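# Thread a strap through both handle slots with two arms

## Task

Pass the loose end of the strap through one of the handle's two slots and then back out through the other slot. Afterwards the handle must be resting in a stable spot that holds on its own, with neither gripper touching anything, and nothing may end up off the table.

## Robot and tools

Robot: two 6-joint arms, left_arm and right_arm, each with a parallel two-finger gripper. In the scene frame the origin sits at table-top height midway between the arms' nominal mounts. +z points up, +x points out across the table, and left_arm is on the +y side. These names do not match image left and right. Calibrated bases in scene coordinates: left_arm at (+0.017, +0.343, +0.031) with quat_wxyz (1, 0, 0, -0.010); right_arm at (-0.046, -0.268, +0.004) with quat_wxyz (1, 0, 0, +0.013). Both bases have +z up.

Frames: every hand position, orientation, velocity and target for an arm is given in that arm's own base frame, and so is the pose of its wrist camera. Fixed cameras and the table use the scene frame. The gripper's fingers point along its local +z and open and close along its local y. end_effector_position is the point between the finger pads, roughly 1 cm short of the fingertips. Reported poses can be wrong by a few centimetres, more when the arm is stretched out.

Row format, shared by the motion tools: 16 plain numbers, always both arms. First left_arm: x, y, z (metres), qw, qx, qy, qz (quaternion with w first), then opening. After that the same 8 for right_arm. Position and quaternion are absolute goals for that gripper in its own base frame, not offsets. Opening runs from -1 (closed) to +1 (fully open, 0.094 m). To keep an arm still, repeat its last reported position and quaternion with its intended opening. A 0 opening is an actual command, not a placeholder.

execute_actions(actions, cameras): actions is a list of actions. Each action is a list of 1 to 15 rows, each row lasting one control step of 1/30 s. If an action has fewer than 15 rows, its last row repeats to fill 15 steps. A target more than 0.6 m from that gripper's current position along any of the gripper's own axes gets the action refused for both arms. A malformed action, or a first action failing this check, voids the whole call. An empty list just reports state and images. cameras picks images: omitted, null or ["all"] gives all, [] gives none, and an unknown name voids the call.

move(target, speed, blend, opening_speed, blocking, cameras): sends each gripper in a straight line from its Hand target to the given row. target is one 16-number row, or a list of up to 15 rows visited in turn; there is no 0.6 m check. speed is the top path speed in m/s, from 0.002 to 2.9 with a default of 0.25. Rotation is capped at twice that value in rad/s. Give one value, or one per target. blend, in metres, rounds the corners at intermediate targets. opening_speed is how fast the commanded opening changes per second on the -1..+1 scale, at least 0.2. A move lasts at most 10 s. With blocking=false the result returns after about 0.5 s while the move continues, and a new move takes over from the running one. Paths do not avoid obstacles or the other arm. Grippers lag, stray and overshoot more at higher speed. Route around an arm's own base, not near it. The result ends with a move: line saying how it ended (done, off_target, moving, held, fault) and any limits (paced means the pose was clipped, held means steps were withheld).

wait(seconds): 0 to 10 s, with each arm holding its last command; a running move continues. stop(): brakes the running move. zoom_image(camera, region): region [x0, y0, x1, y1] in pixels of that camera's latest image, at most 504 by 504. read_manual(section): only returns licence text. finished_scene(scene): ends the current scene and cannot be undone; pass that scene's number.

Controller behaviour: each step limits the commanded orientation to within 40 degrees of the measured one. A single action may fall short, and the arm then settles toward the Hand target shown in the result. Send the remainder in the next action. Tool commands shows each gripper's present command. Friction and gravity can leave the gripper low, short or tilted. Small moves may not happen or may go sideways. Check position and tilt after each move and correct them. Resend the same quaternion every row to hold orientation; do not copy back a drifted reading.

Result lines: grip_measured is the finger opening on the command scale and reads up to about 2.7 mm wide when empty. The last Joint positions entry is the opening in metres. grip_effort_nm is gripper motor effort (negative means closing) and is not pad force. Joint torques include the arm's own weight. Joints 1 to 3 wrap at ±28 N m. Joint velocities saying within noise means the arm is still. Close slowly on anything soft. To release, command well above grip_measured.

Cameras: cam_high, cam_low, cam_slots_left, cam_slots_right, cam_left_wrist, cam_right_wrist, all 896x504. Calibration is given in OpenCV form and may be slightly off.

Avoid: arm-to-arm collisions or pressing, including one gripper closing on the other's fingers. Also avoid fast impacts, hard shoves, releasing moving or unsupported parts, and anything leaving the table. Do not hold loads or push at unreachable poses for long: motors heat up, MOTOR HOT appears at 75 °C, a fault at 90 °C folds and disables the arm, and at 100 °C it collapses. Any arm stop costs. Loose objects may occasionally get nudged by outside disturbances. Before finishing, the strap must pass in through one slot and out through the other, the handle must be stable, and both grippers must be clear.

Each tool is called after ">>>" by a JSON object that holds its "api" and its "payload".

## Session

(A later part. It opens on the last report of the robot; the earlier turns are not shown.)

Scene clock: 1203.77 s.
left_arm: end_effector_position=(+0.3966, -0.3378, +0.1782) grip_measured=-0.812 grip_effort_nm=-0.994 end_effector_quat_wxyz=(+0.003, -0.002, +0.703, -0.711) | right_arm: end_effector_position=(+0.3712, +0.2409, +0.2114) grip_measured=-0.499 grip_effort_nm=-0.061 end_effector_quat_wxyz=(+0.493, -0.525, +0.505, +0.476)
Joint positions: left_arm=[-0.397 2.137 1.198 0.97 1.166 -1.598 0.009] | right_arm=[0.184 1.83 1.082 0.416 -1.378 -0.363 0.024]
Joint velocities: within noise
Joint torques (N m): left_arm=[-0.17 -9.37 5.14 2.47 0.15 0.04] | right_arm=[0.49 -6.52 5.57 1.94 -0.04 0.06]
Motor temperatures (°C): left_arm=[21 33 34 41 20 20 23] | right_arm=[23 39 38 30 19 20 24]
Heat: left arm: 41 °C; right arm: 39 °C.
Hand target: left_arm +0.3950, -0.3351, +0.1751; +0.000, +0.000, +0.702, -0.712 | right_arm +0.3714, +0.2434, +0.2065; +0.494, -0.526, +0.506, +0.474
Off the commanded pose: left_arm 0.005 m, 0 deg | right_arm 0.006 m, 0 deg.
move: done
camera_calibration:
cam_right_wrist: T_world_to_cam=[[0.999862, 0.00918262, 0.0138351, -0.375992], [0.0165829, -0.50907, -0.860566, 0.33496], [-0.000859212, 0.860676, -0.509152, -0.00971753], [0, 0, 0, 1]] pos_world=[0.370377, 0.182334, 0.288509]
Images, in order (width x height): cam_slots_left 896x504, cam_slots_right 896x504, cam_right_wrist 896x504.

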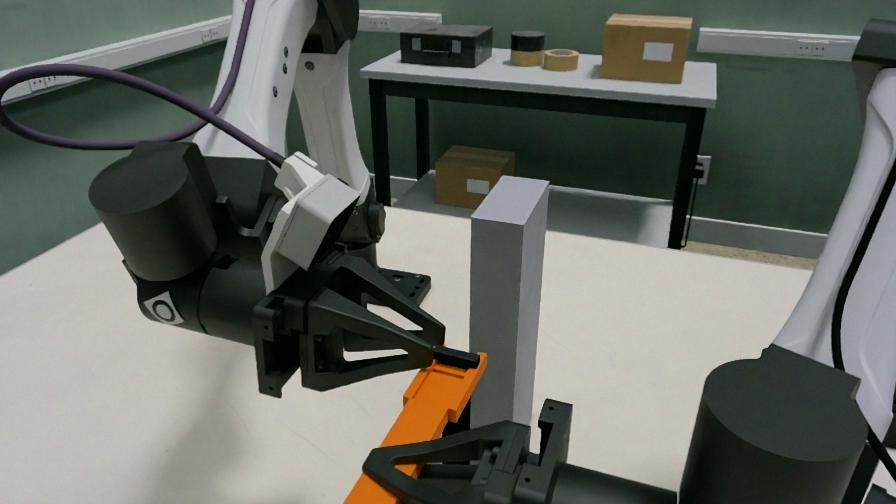

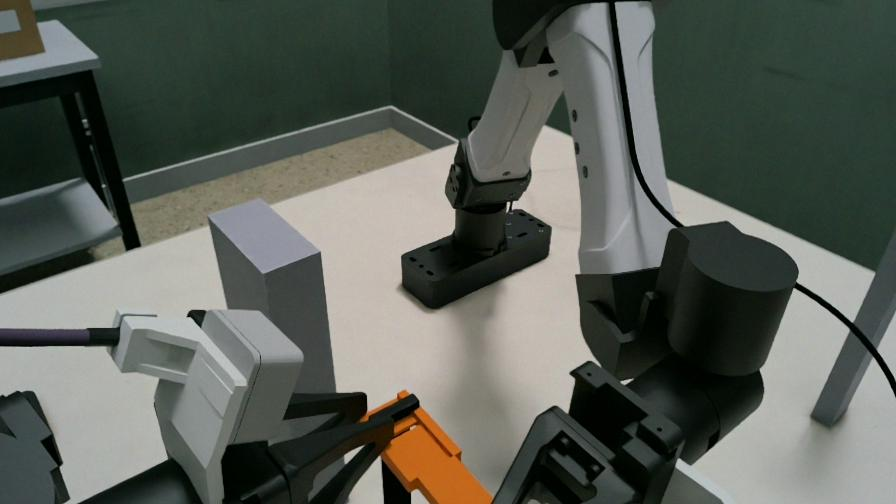

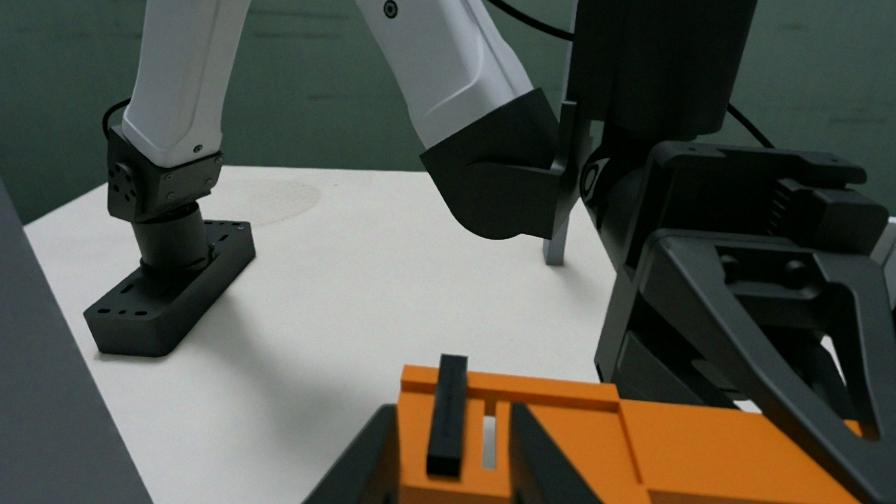

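>>> {"api": "move", "payload": {"target": [0.395,-0.335,0.175,0,0,0.7019,-0.7123,-0.9,0.3715,0.2435,0.2060,0.4947,-0.5247,0.5053,0.4742,-1.0], "speed": 0.05, "opening_speed": 0.4, "cameras": ["cam_slots_left","cam_slots_right","cam_right_wrist"]}}

>>> {"api": "zoom_image", "payload": {"camera": "cam_slots_left", "region": [380, 280, 520, 400]}}

>>> {"api": "zoom_image", "payload": {"camera": "cam_slots_right", "region": [300, 360, 450, 480]}}

Scene clock: 1211.10 s.
left_arm: end_effector_position=(+0.3966, -0.3378, +0.1782) grip_measured=-0.812 grip_effort_nm=-0.999 end_effector_quat_wxyz=(+0.003, -0.002, +0.703, -0.711) | right_arm: end_effector_position=(+0.3714, +0.2409, +0.2117) grip_measured=-0.899 grip_effort_nm=-1.009 end_effector_quat_wxyz=(+0.493, -0.525, +0.505, +0.476)
Joint positions: left_arm=[-0.397 2.137 1.198 0.97 1.166 -1.598 0.009] | right_arm=[0.184 1.83 1.082 0.42 -1.378 -0.36 0.005]
Joint velocities: within noise
Joint torques (N m): left_arm=[-0.18 -9.28 5.31 2.4 0.15 0.01] | right_arm=[0.53 -6.35 5.33 1.97 -0.03 0.05]
Motor temperatures (°C): left_arm=[21 34 34 41 20 20 23] | right_arm=[23 39 37 31 19 20 24]
Heat: left arm: 41 °C; right arm: 39 °C.
Hand target: left_arm +0.3950, -0.3351, +0.1751; +0.000, +0.000, +0.702, -0.712 | right_arm +0.3715, +0.2434, +0.2061; +0.494, -0.525, +0.506, +0.474
Off the commanded pose: left_arm 0.005 m, 0 deg | right_arm 0.006 m, 0 deg.
move: done
camera_calibration:
cam_right_wrist: T_world_to_cam=[[0.999856, 0.00858599, 0.014629, -0.376213], [0.0169624, -0.508576, -0.86085, 0.335067], [0.0000487238, 0.860974, -0.508649, -0.0101], [0, 0, 0, 1]] pos_world=[0.370475, 0.182333, 0.288809]
Images, in order (width x height): cam_slots_left 896x504, cam_slots_right 896x504, cam_right_wrist 896x504.

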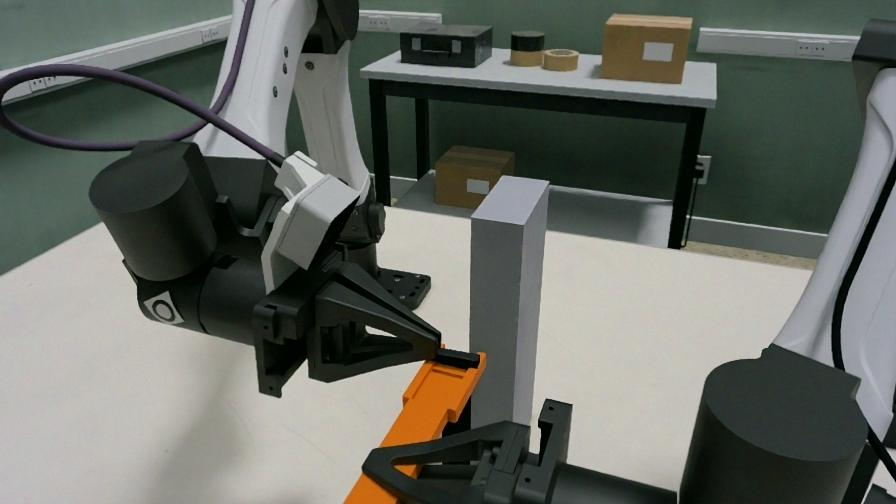

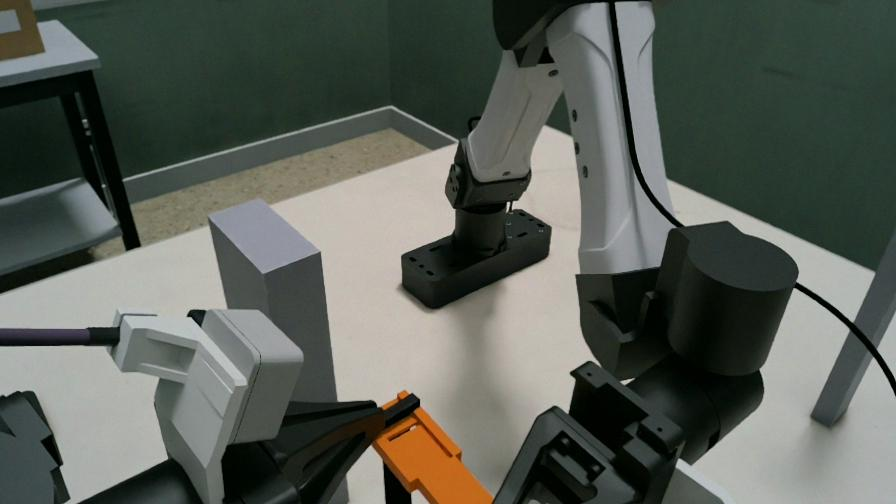

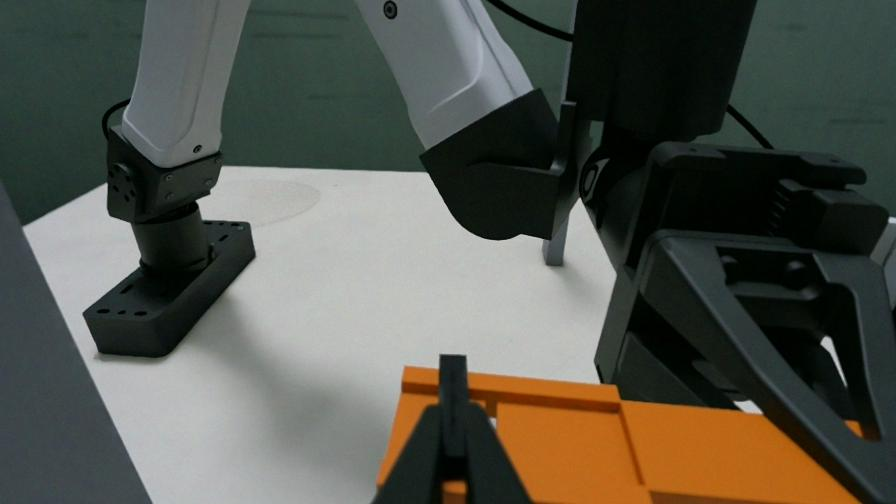

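Scaled by 3.600 from the camera's 896x504 image, which has a finer 1280x720 frame.

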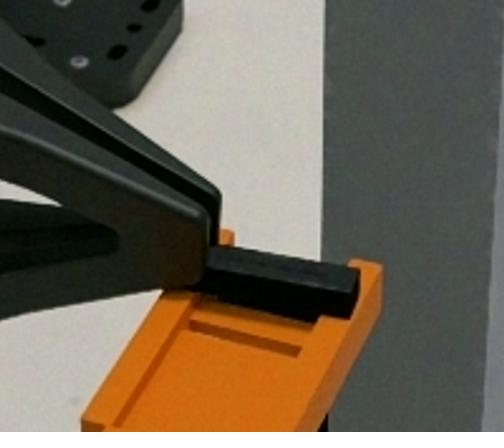

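Scaled by 3.360 from the camera's 896x504 image, which has a finer 1280x720 frame.

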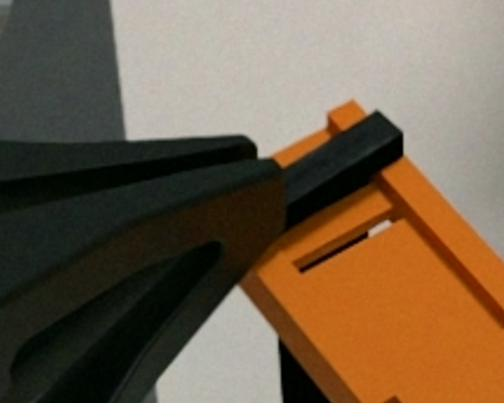

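>>> {"api": "move", "payload": {"target": [0.395,-0.335,0.175,0,0,0.7019,-0.7123,-0.9,0.3715,0.2435,0.256,0.4947,-0.5247,0.5053,0.4742,-1.0], "speed": 0.05, "cameras": ["cam_slots_left","cam_slots_right"]}}

>>> {"api": "zoom_image", "payload": {"camera": "cam_slots_left", "region": [380, 260, 520, 380]}}

>>> {"api": "zoom_image", "payload": {"camera": "cam_slots_right", "region": [300, 340, 450, 460]}}

Scene clock: 1218.20 s.
left_arm: end_effector_position=(+0.3966, -0.3378, +0.1783) grip_measured=-0.812 grip_effort_nm=-0.989 end_effector_quat_wxyz=(+0.003, -0.002, +0.703, -0.711) | right_arm: end_effector_position=(+0.3716, +0.2409, +0.2292) grip_measured=-0.899 grip_effort_nm=-1.009 end_effector_quat_wxyz=(+0.472, -0.507, +0.527, +0.493)
Joint positions: left_arm=[-0.397 2.137 1.198 0.97 1.166 -1.599 0.009] | right_arm=[0.184 1.796 1.136 0.29 -1.376 -0.322 0.005]
Joint velocities: within noise
Joint torques (N m): left_arm=[-0.13 -9.33 5.05 2.42 0.18 -0.02] | right_arm=[0.5 -10.32 10.43 1.62 -0.07 -0.14]
Motor temperatures (°C): left_arm=[21 34 33 41 20 20 23] | right_arm=[23 40 37 31 19 20 24]
Heat: left arm: 41 °C; right arm: 40 °C.
Hand target: left_arm +0.3950, -0.3351, +0.1751; +0.000, +0.000, +0.702, -0.712 | right_arm +0.3705, +0.2432, +0.2558; +0.495, -0.524, +0.505, +0.474
Off the commanded pose: left_arm 0.005 m, 0 deg | right_arm 0.027 m, 5 deg.
move: off_target (right_arm)
Images, in order (width x height): cam_slots_left 896x504, cam_slots_right 896x504.

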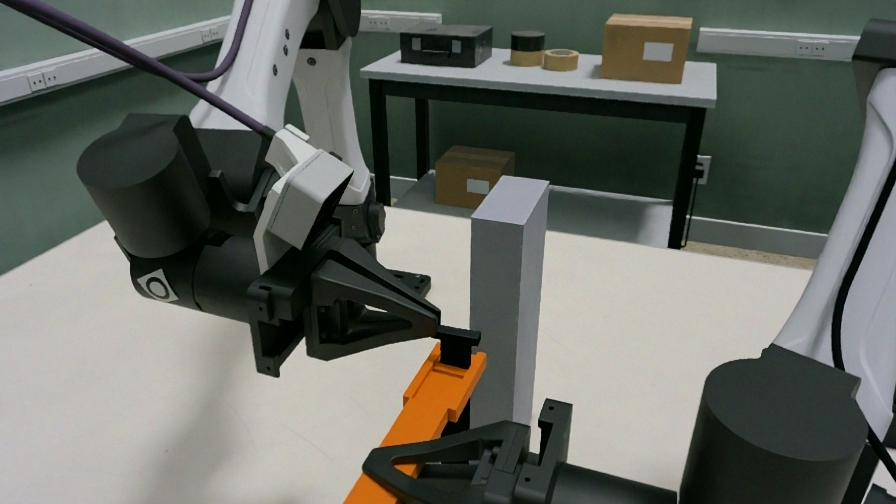

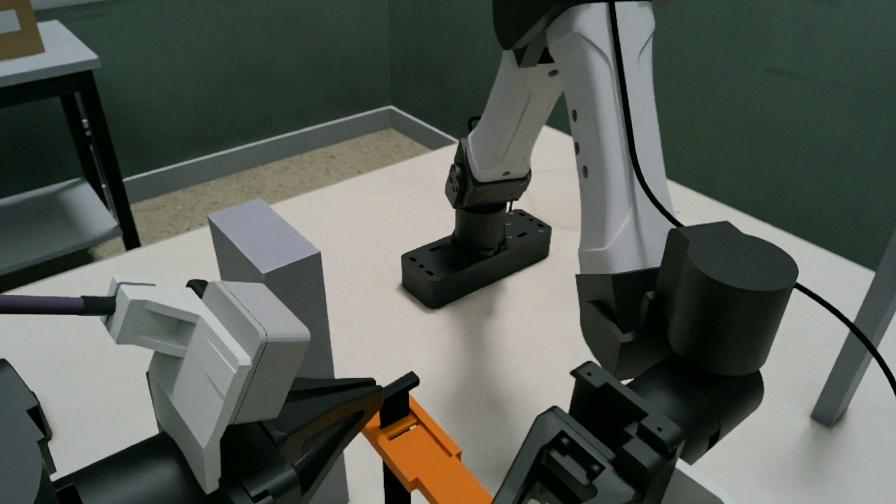

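Scaled by 3.600 from the camera's 896x504 image, which has a finer 1280x720 frame.

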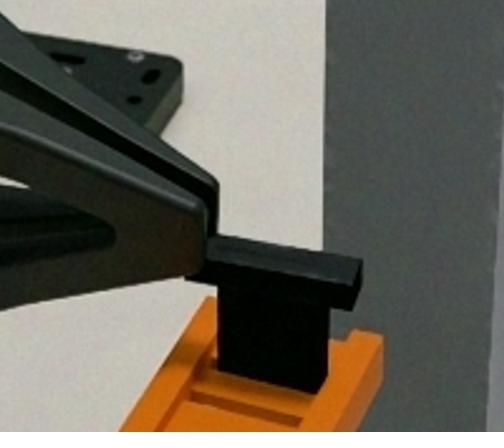

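Scaled by 3.360 from the camera's 896x504 image, which has a finer 1280x720 frame.

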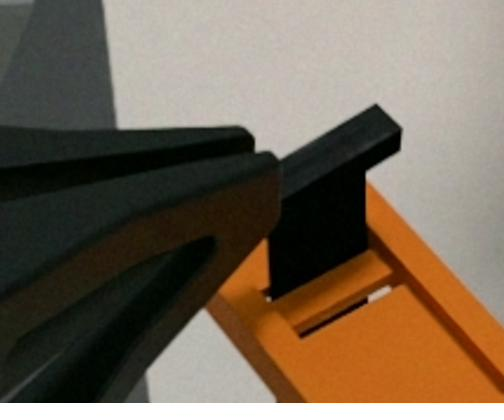

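>>> {"api": "move", "payload": {"target": [[0.395,-0.335,0.175,0,0,0.7019,-0.7123,-0.9,0.3665,0.2435,0.330,0.518,-0.501,0.482,0.498,-1.0],[0.395,-0.335,0.175,0,0,0.7019,-0.7123,-0.9,0.3610,0.2445,0.415,0.521,-0.498,0.479,0.500,-1.0]], "speed": 0.07, "cameras": ["cam_slots_left","cam_slots_right"]}}

>>> {"api": "zoom_image", "payload": {"camera": "cam_slots_left", "region": [390, 290, 530, 410]}}

>>> {"api": "zoom_image", "payload": {"camera": "cam_slots_right", "region": [320, 350, 460, 470]}}

Scene clock: 1234.80 s.
left_arm: end_effector_position=(+0.3964, -0.3378, +0.1784) grip_measured=-0.812 grip_effort_nm=-0.994 end_effector_quat_wxyz=(+0.003, -0.002, +0.703, -0.712) | right_arm: end_effector_position=(+0.3713, +0.2443, +0.3871) grip_measured=-0.900 grip_effort_nm=-1.013 end_effector_quat_wxyz=(+0.498, -0.482, +0.502, +0.517)
Joint positions: left_arm=[-0.397 2.137 1.198 0.971 1.167 -1.599 0.009] | right_arm=[0.193 1.696 1.436 0.415 -1.375 0.191 0.005]
Joint velocities: within noise
Joint torques (N m): left_arm=[0.02 -9.52 5.03 2.42 0.12 0.01] | right_arm=[0.38 -9.59 10.81 1.49 0.3 -0.13]
Motor temperatures (°C): left_arm=[21 35 33 41 20 20 23] | right_arm=[23 44 37 30 19 20 25]
Heat: left arm: 41 °C; right arm: 44 °C.
Hand target: left_arm +0.3949, -0.3351, +0.1751; +0.000, +0.000, +0.702, -0.712 | right_arm +0.3600, +0.2441, +0.4143; +0.522, -0.498, +0.479, +0.501
Off the commanded pose: left_arm 0.005 m, 0 deg | right_arm 0.030 m, 5 deg.
move: off_target (right_arm)
Images, in order (width x height): cam_slots_left 896x504, cam_slots_right 896x504.

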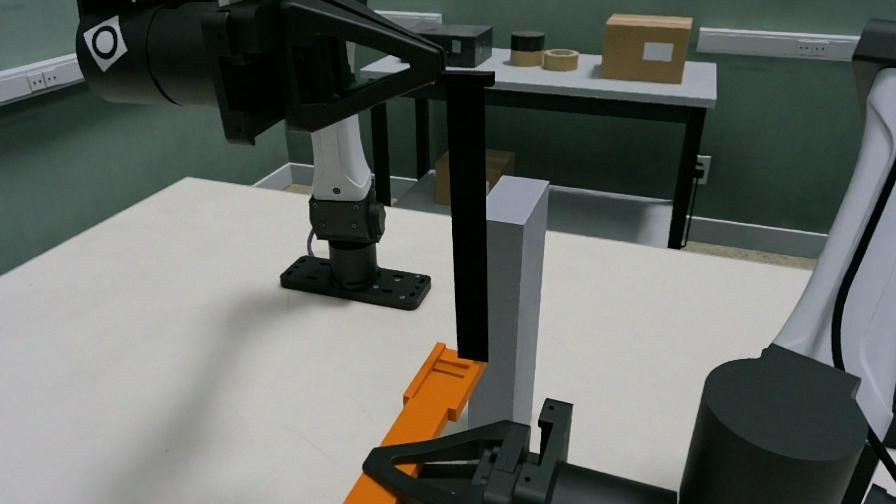

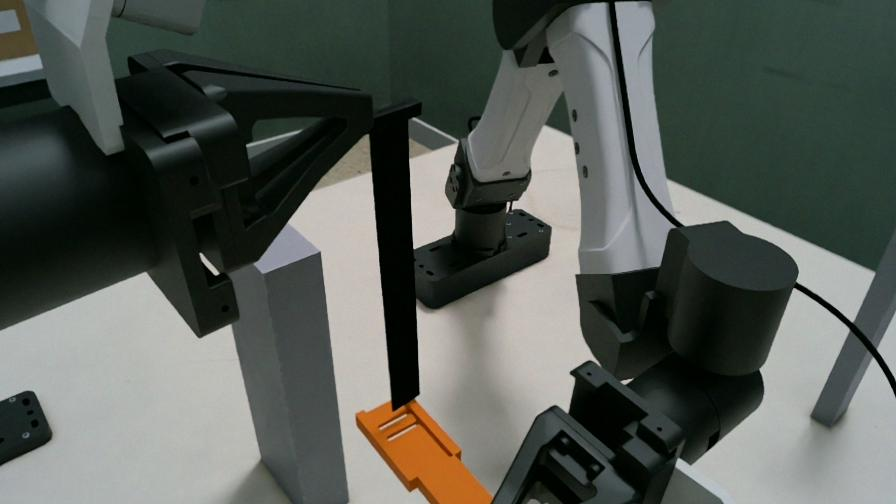

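Scaled by 3.600 from the camera's 896x504 image, which has a finer 1280x720 frame.

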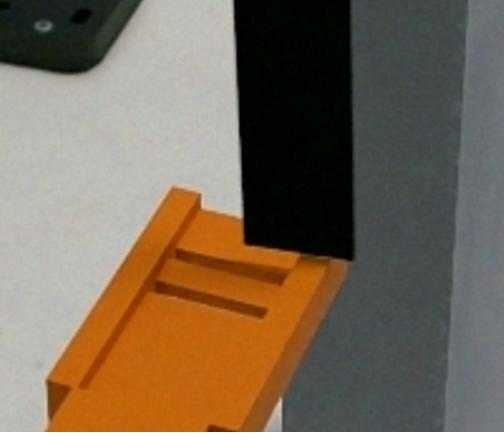

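Scaled by 3.600 from the camera's 896x504 image, which has a finer 1280x720 frame.

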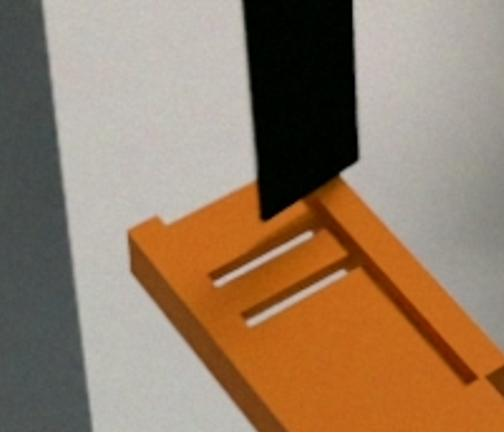

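>>> {"api": "move", "payload": {"target": [[0.395,-0.335,0.175,0,0,0.7019,-0.7123,-0.9,0.3640,0.2408,0.440,0.5091,-0.5101,0.4906,0.4886,-1.0],[0.395,-0.335,0.175,0,0,0.7019,-0.7123,-0.9,0.3830,0.2408,0.420,0.5091,-0.5101,0.4906,0.4886,-1.0]], "speed": 0.05, "cameras": ["cam_slots_left","cam_slots_right"]}}

>>> {"api": "zoom_image", "payload": {"camera": "cam_slots_left", "region": [390, 290, 530, 410]}}

>>> {"api": "zoom_image", "payload": {"camera": "cam_slots_right", "region": [320, 350, 460, 470]}}

Scene clock: 1249.87 s.
left_arm: end_effector_position=(+0.3964, -0.3378, +0.1784) grip_measured=-0.812 grip_effort_nm=-0.989 end_effector_quat_wxyz=(+0.003, -0.002, +0.703, -0.712) | right_arm: end_effector_position=(+0.3822, +0.2424, +0.4121) grip_measured=-0.900 grip_effort_nm=-1.013 end_effector_quat_wxyz=(+0.502, -0.499, +0.503, +0.496)
Joint positions: left_arm=[-0.397 2.137 1.198 0.971 1.167 -1.599 0.009] | right_arm=[0.183 1.738 1.657 0.064 -1.377 -0.019 0.005]
Joint velocities: within noise
Joint torques (N m): left_arm=[0.01 -9.54 5.33 2.39 0.09 0.03] | right_arm=[-0.64 -6.2 10.59 1.57 -0.08 -0.19]
Motor temperatures (°C): left_arm=[21 36 33 41 20 20 23] | right_arm=[23 46 39 30 19 20 25]
Heat: left arm: 41 °C; right arm: 46 °C.
Hand target: left_arm +0.3949, -0.3351, +0.1751; +0.000, +0.000, +0.702, -0.712 | right_arm +0.3827, +0.2408, +0.4197; +0.510, -0.509, +0.490, +0.490
Off the commanded pose: left_arm 0.005 m, 0 deg | right_arm 0.008 m, 2 deg.
move: done
Images, in order (width x height): cam_slots_left 896x504, cam_slots_right 896x504.

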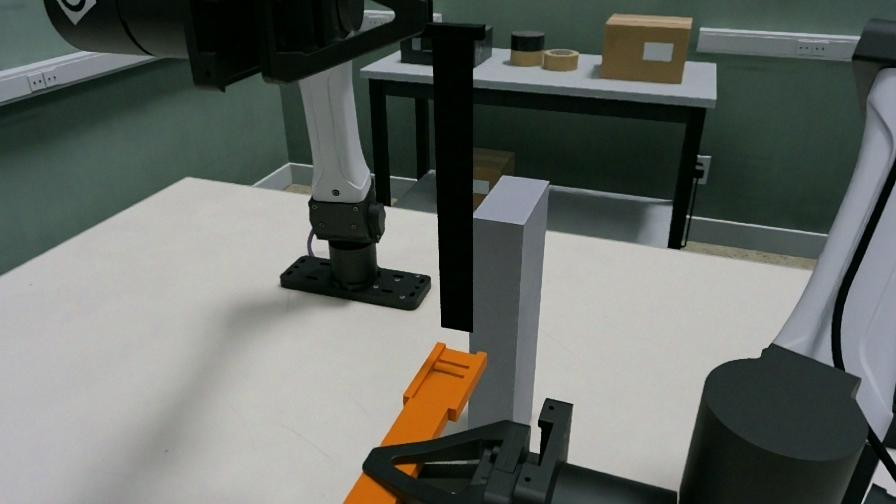

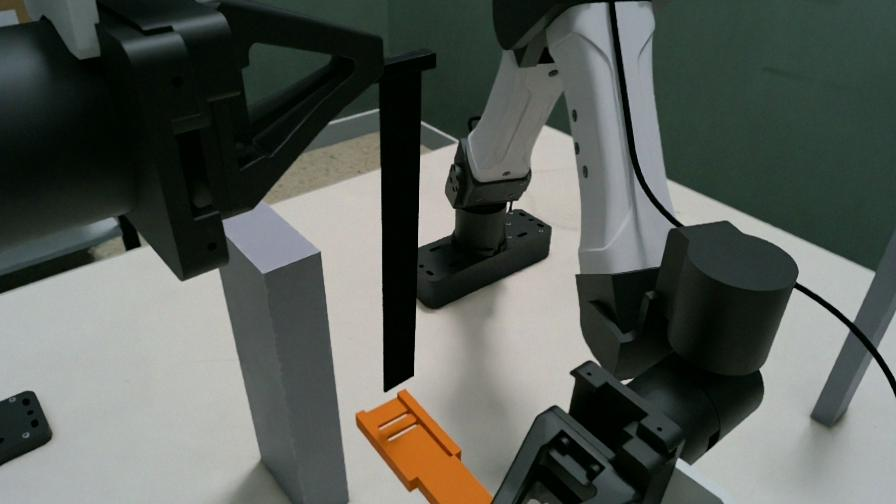

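Scaled by 3.600 from the camera's 896x504 image, which has a finer 1280x720 frame.

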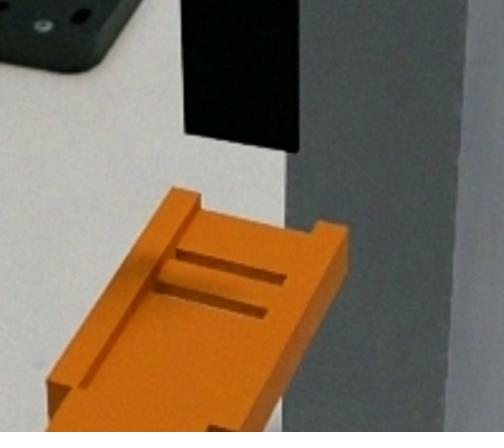

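Scaled by 3.600 from the camera's 896x504 image, which has a finer 1280x720 frame.

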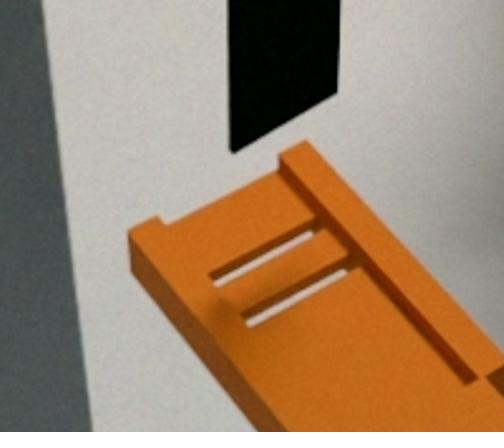

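>>> {"api": "execute_actions", "payload": {"actions": [], "cameras": ["cam_slots_left","cam_slots_right"]}}

>>> {"api": "zoom_image", "payload": {"camera": "cam_slots_left", "region": [390, 290, 530, 410]}}

>>> {"api": "zoom_image", "payload": {"camera": "cam_slots_right", "region": [320, 350, 460, 470]}}

Scene clock: 1284.87 s.
left_arm: end_effector_position=(+0.3964, -0.3378, +0.1784) grip_measured=-0.812 grip_effort_nm=-0.989 end_effector_quat_wxyz=(+0.003, -0.002, +0.703, -0.712) | right_arm: end_effector_position=(+0.3821, +0.2424, +0.4119) grip_measured=-0.900 grip_effort_nm=-1.013 end_effector_quat_wxyz=(+0.502, -0.499, +0.503, +0.496)
Joint positions: left_arm=[-0.397 2.137 1.198 0.971 1.167 -1.599 0.009] | right_arm=[0.183 1.738 1.657 0.062 -1.378 -0.02 0.005]
Joint velocities: within noise
Joint torques (N m): left_arm=[0.01 -9.4 5.26 2.41 0.15 0.07] | right_arm=[-0.58 -6.17 10.65 1.59 -0.09 -0.19]
Motor temperatures (°C): left_arm=[21 37 32 42 20 20 23] | right_arm=[23 39 39 29 19 20 25]
Heat: left arm: 42 °C; right arm: 39 °C.
Hand target: left_arm +0.3949, -0.3351, +0.1751; +0.000, +0.000, +0.702, -0.712 | right_arm +0.3827, +0.2408, +0.4197; +0.510, -0.509, +0.490, +0.490
Tool commands: left_gripper/opening=-0.9 right_gripper/opening=-1.0
Off the commanded pose: left_arm 0.005 m, 0 deg | right_arm 0.008 m, 2 deg.
Images, in order (width x height): cam_slots_left 896x504, cam_slots_right 896x504.

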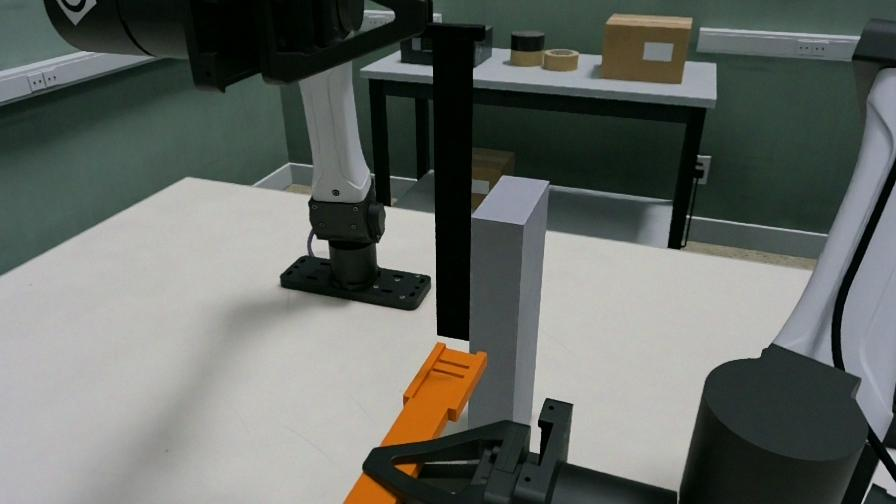

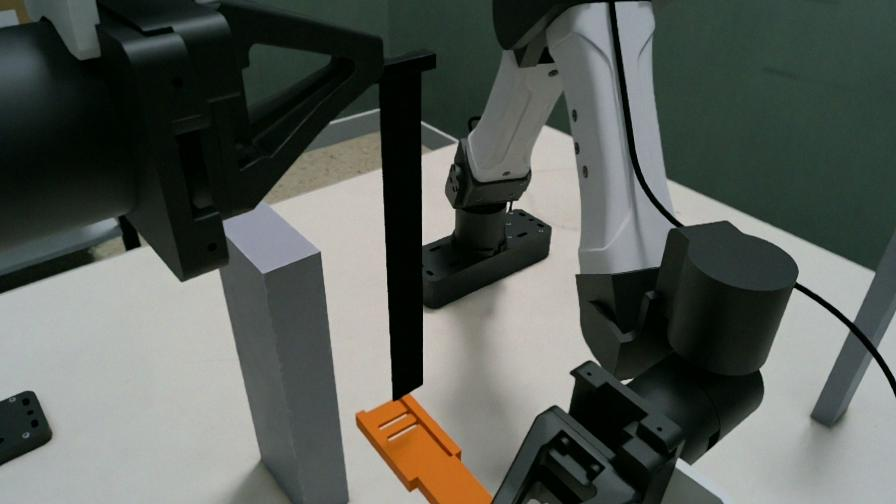

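Scaled by 3.600 from the camera's 896x504 image, which has a finer 1280x720 frame.

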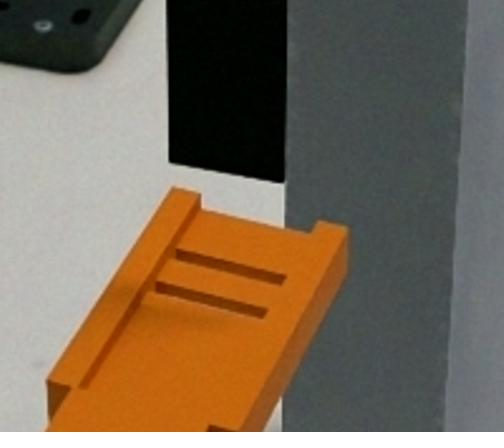

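Scaled by 3.600 from the camera's 896x504 image, which has a finer 1280x720 frame.

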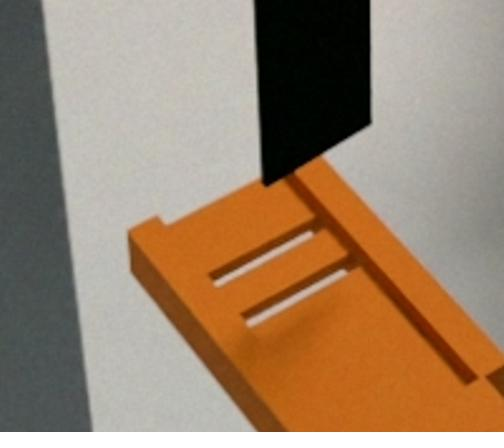

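>>> {"api": "move", "payload": {"target": [0.395,-0.335,0.175,0,0,0.7019,-0.7123,-0.9,0.382,0.2370,0.408,0.5091,-0.5101,0.4906,0.4886,-1.0], "speed": 0.05, "cameras": ["cam_slots_left","cam_slots_right"]}}

>>> {"api": "zoom_image", "payload": {"camera": "cam_slots_left", "region": [390, 290, 530, 410]}}

>>> {"api": "zoom_image", "payload": {"camera": "cam_slots_right", "region": [320, 350, 460, 470]}}

Scene clock: 1296.17 s.
left_arm: end_effector_position=(+0.3964, -0.3378, +0.1784) grip_measured=-0.812 grip_effort_nm=-0.989 end_effector_quat_wxyz=(+0.003, -0.002, +0.703, -0.712) | right_arm: end_effector_position=(+0.3831, +0.2391, +0.4094) grip_measured=-0.900 grip_effort_nm=-1.018 end_effector_quat_wxyz=(+0.505, -0.503, +0.500, +0.492)
Joint positions: left_arm=[-0.397 2.137 1.198 0.971 1.167 -1.599 0.009] | right_arm=[0.175 1.738 1.651 0.062 -1.386 -0.042 0.005]
Joint velocities: within noise
Joint torques (N m): left_arm=[-0.01 -9.4 5.16 2.45 0.1 0.03] | right_arm=[-0.68 -7.04 6.17 1.76 -0.11 -0.17]
Motor temperatures (°C): left_arm=[21 37 32 42 20 20 23] | right_arm=[23 38 39 29 19 20 25]
Heat: left arm: 42 °C; right arm: 39 °C.
Hand target: left_arm +0.3949, -0.3351, +0.1751; +0.000, +0.000, +0.702, -0.712 | right_arm +0.3820, +0.2370, +0.4080; +0.509, -0.510, +0.491, +0.489
Off the commanded pose: left_arm 0.005 m, 0 deg | right_arm 0.003 m, 1 deg.
move: done
Images, in order (width x height): cam_slots_left 896x504, cam_slots_right 896x504.

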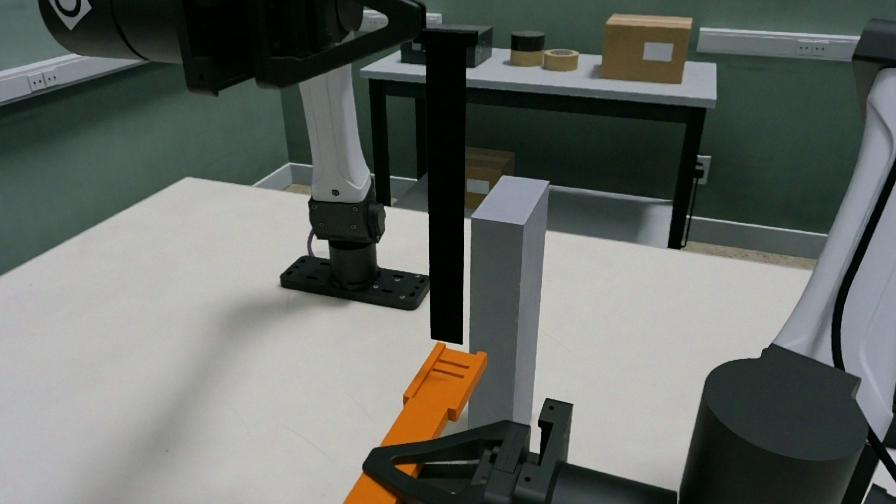

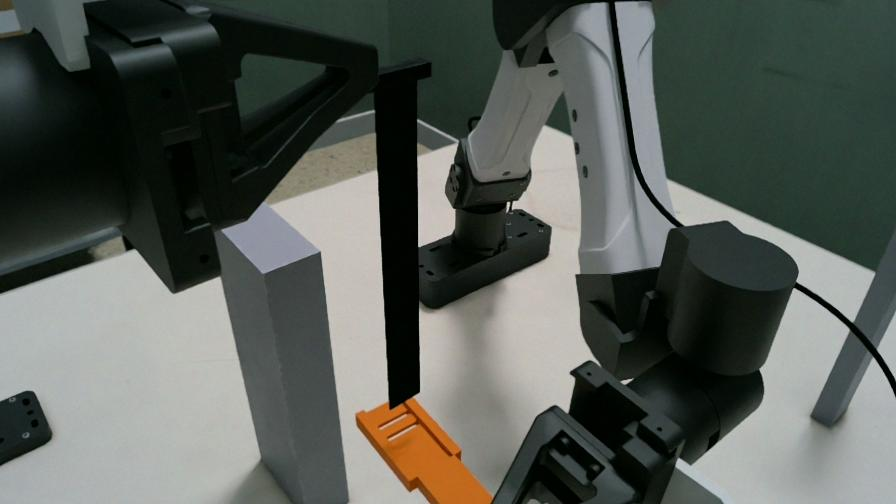

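Scaled by 3.600 from the camera's 896x504 image, which has a finer 1280x720 frame.

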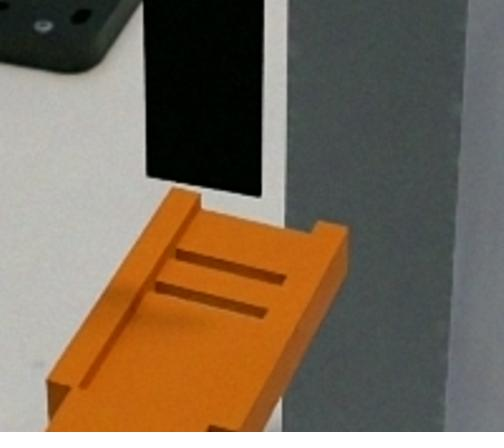

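Scaled by 3.600 from the camera's 896x504 image, which has a finer 1280x720 frame.

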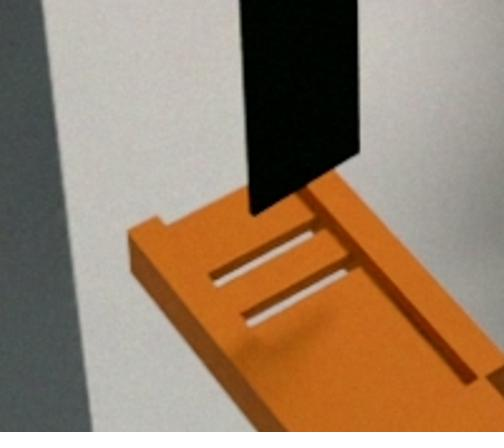

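>>> {"api": "move", "payload": {"target": [0.395,-0.335,0.175,0,0,0.7019,-0.7123,-0.9,0.378,0.2375,0.397,0.5091,-0.5101,0.4906,0.4886,-1.0], "speed": 0.05, "cameras": ["cam_slots_left","cam_slots_right"]}}

>>> {"api": "zoom_image", "payload": {"camera": "cam_slots_left", "region": [390, 290, 530, 410]}}

>>> {"api": "zoom_image", "payload": {"camera": "cam_slots_right", "region": [320, 350, 460, 470]}}

Scene clock: 1304.00 s.
left_arm: end_effector_position=(+0.3964, -0.3378, +0.1784) grip_measured=-0.812 grip_effort_nm=-0.994 end_effector_quat_wxyz=(+0.003, -0.002, +0.703, -0.712) | right_arm: end_effector_position=(+0.3844, +0.2394, +0.3887) grip_measured=-0.900 grip_effort_nm=-1.018 end_effector_quat_wxyz=(+0.493, -0.496, +0.512, +0.500)
Joint positions: left_arm=[-0.397 2.137 1.198 0.971 1.167 -1.599 0.009] | right_arm=[0.175 1.738 1.592 0.062 -1.387 -0.061 0.005]
Joint velocities: within noise
Joint torques (N m): left_arm=[-0.12 -9.35 5.26 2.44 0.12 0.01] | right_arm=[-0.4 -8.58 6.19 2.03 -0.09 -0.18]
Motor temperatures (°C): left_arm=[21 37 32 42 20 20 23] | right_arm=[23 38 39 29 19 20 25]
Heat: left arm: 42 °C; right arm: 39 °C.
Hand target: left_arm +0.3949, -0.3351, +0.1751; +0.000, +0.000, +0.702, -0.712 | right_arm +0.3780, +0.2376, +0.3969; +0.508, -0.511, +0.492, +0.488
Off the commanded pose: left_arm 0.005 m, 0 deg | right_arm 0.011 m, 4 deg.
move: off_target (right_arm)
Images, in order (width x height): cam_slots_left 896x504, cam_slots_right 896x504.

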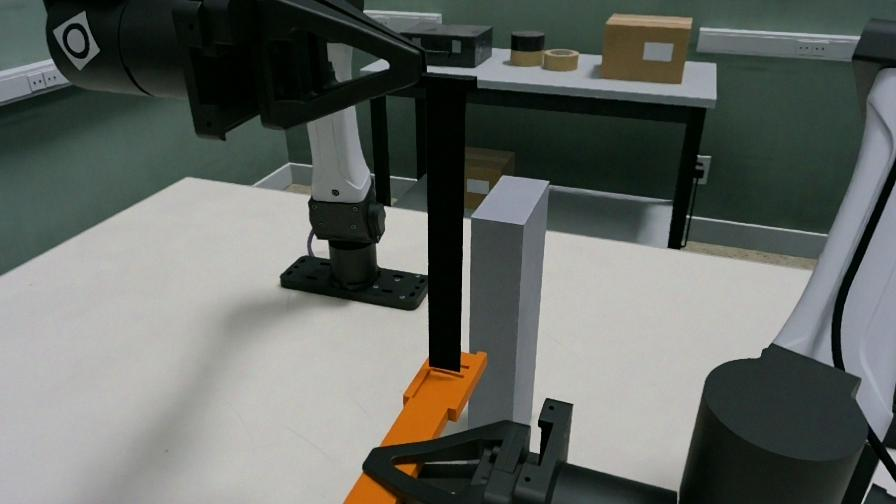

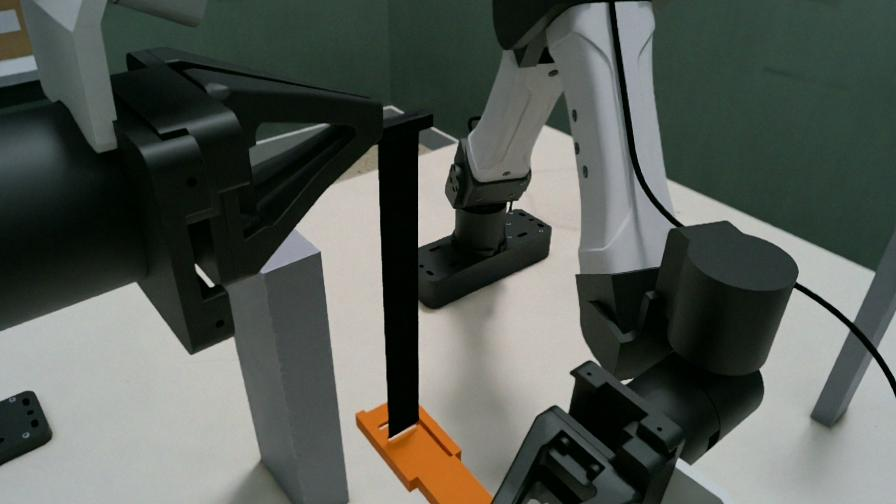

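Scaled by 3.600 from the camera's 896x504 image, which has a finer 1280x720 frame.

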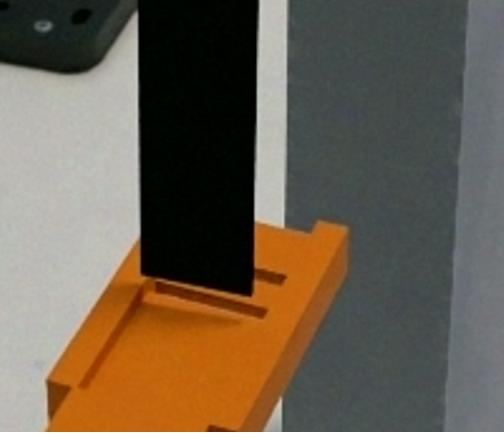

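Scaled by 3.600 from the camera's 896x504 image, which has a finer 1280x720 frame.

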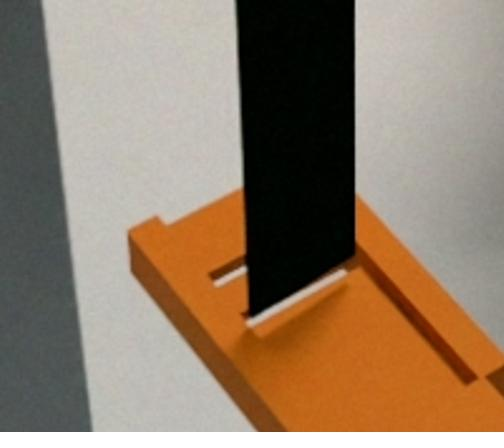

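>>> {"api": "move", "payload": {"target": [0.395,-0.335,0.175,0,0,0.7019,-0.7123,-0.9,0.370,0.2395,0.400,0.5091,-0.5101,0.4906,0.4886,-1.0], "speed": 0.05, "cameras": ["cam_slots_left","cam_slots_right"]}}

>>> {"api": "zoom_image", "payload": {"camera": "cam_slots_left", "region": [390, 290, 530, 410]}}

>>> {"api": "zoom_image", "payload": {"camera": "cam_slots_right", "region": [320, 350, 460, 470]}}

Scene clock: 1313.97 s.
left_arm: end_effector_position=(+0.3964, -0.3378, +0.1785) grip_measured=-0.812 grip_effort_nm=-0.984 end_effector_quat_wxyz=(+0.003, -0.002, +0.703, -0.712) | right_arm: end_effector_position=(+0.3827, +0.2391, +0.3836) grip_measured=-0.900 grip_effort_nm=-1.013 end_effector_quat_wxyz=(+0.489, -0.494, +0.515, +0.501)
Joint positions: left_arm=[-0.397 2.137 1.198 0.972 1.167 -1.6 0.009] | right_arm=[0.175 1.731 1.57 0.062 -1.387 -0.065 0.005]
Joint velocities: within noise
Joint torques (N m): left_arm=[0.05 -9.47 5.16 2.41 0.16 0.02] | right_arm=[0.44 -10.21 6.2 1.99 -0.01 -0.11]
Motor temperatures (°C): left_arm=[21 38 32 42 20 20 23] | right_arm=[23 39 38 29 19 20 25]
Heat: left arm: 42 °C; right arm: 39 °C.
Hand target: left_arm +0.3949, -0.3351, +0.1751; +0.000, +0.000, +0.702, -0.712 | right_arm +0.3700, +0.2396, +0.3996; +0.508, -0.511, +0.492, +0.488
Off the commanded pose: left_arm 0.005 m, 0 deg | right_arm 0.021 m, 4 deg.
move: off_target (right_arm)
Images, in order (width x height): cam_slots_left 896x504, cam_slots_right 896x504.

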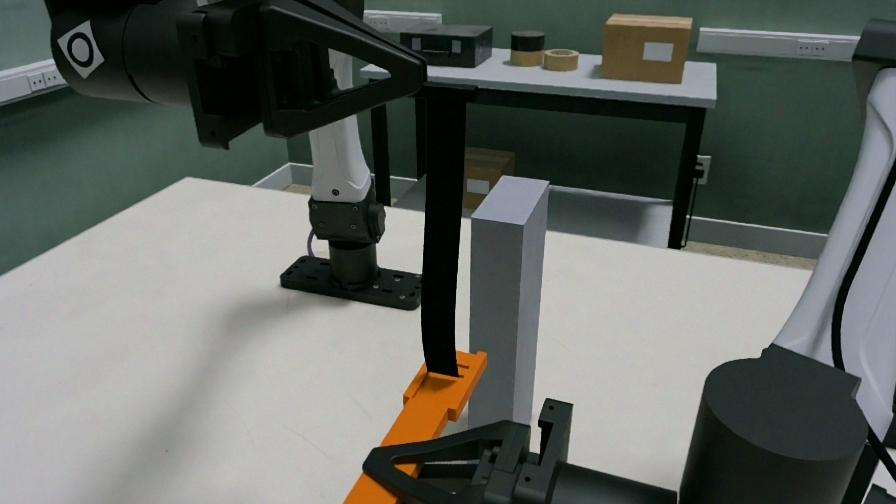

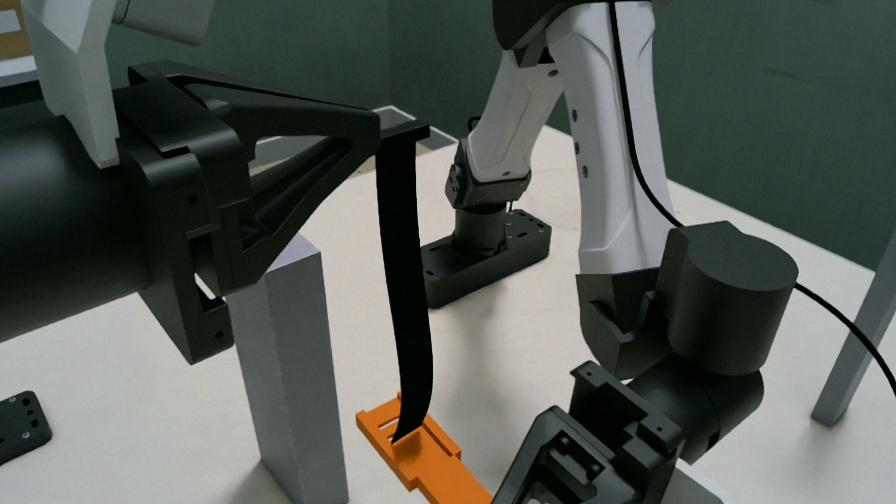

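Scaled by 3.600 from the camera's 896x504 image, which has a finer 1280x720 frame.

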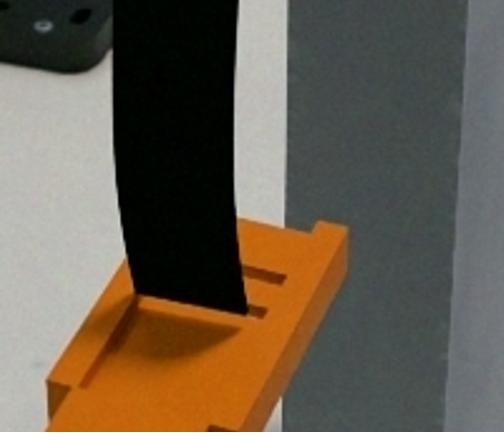

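Scaled by 3.600 from the camera's 896x504 image, which has a finer 1280x720 frame.

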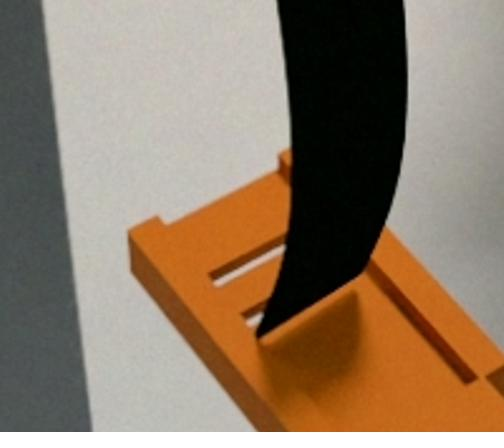

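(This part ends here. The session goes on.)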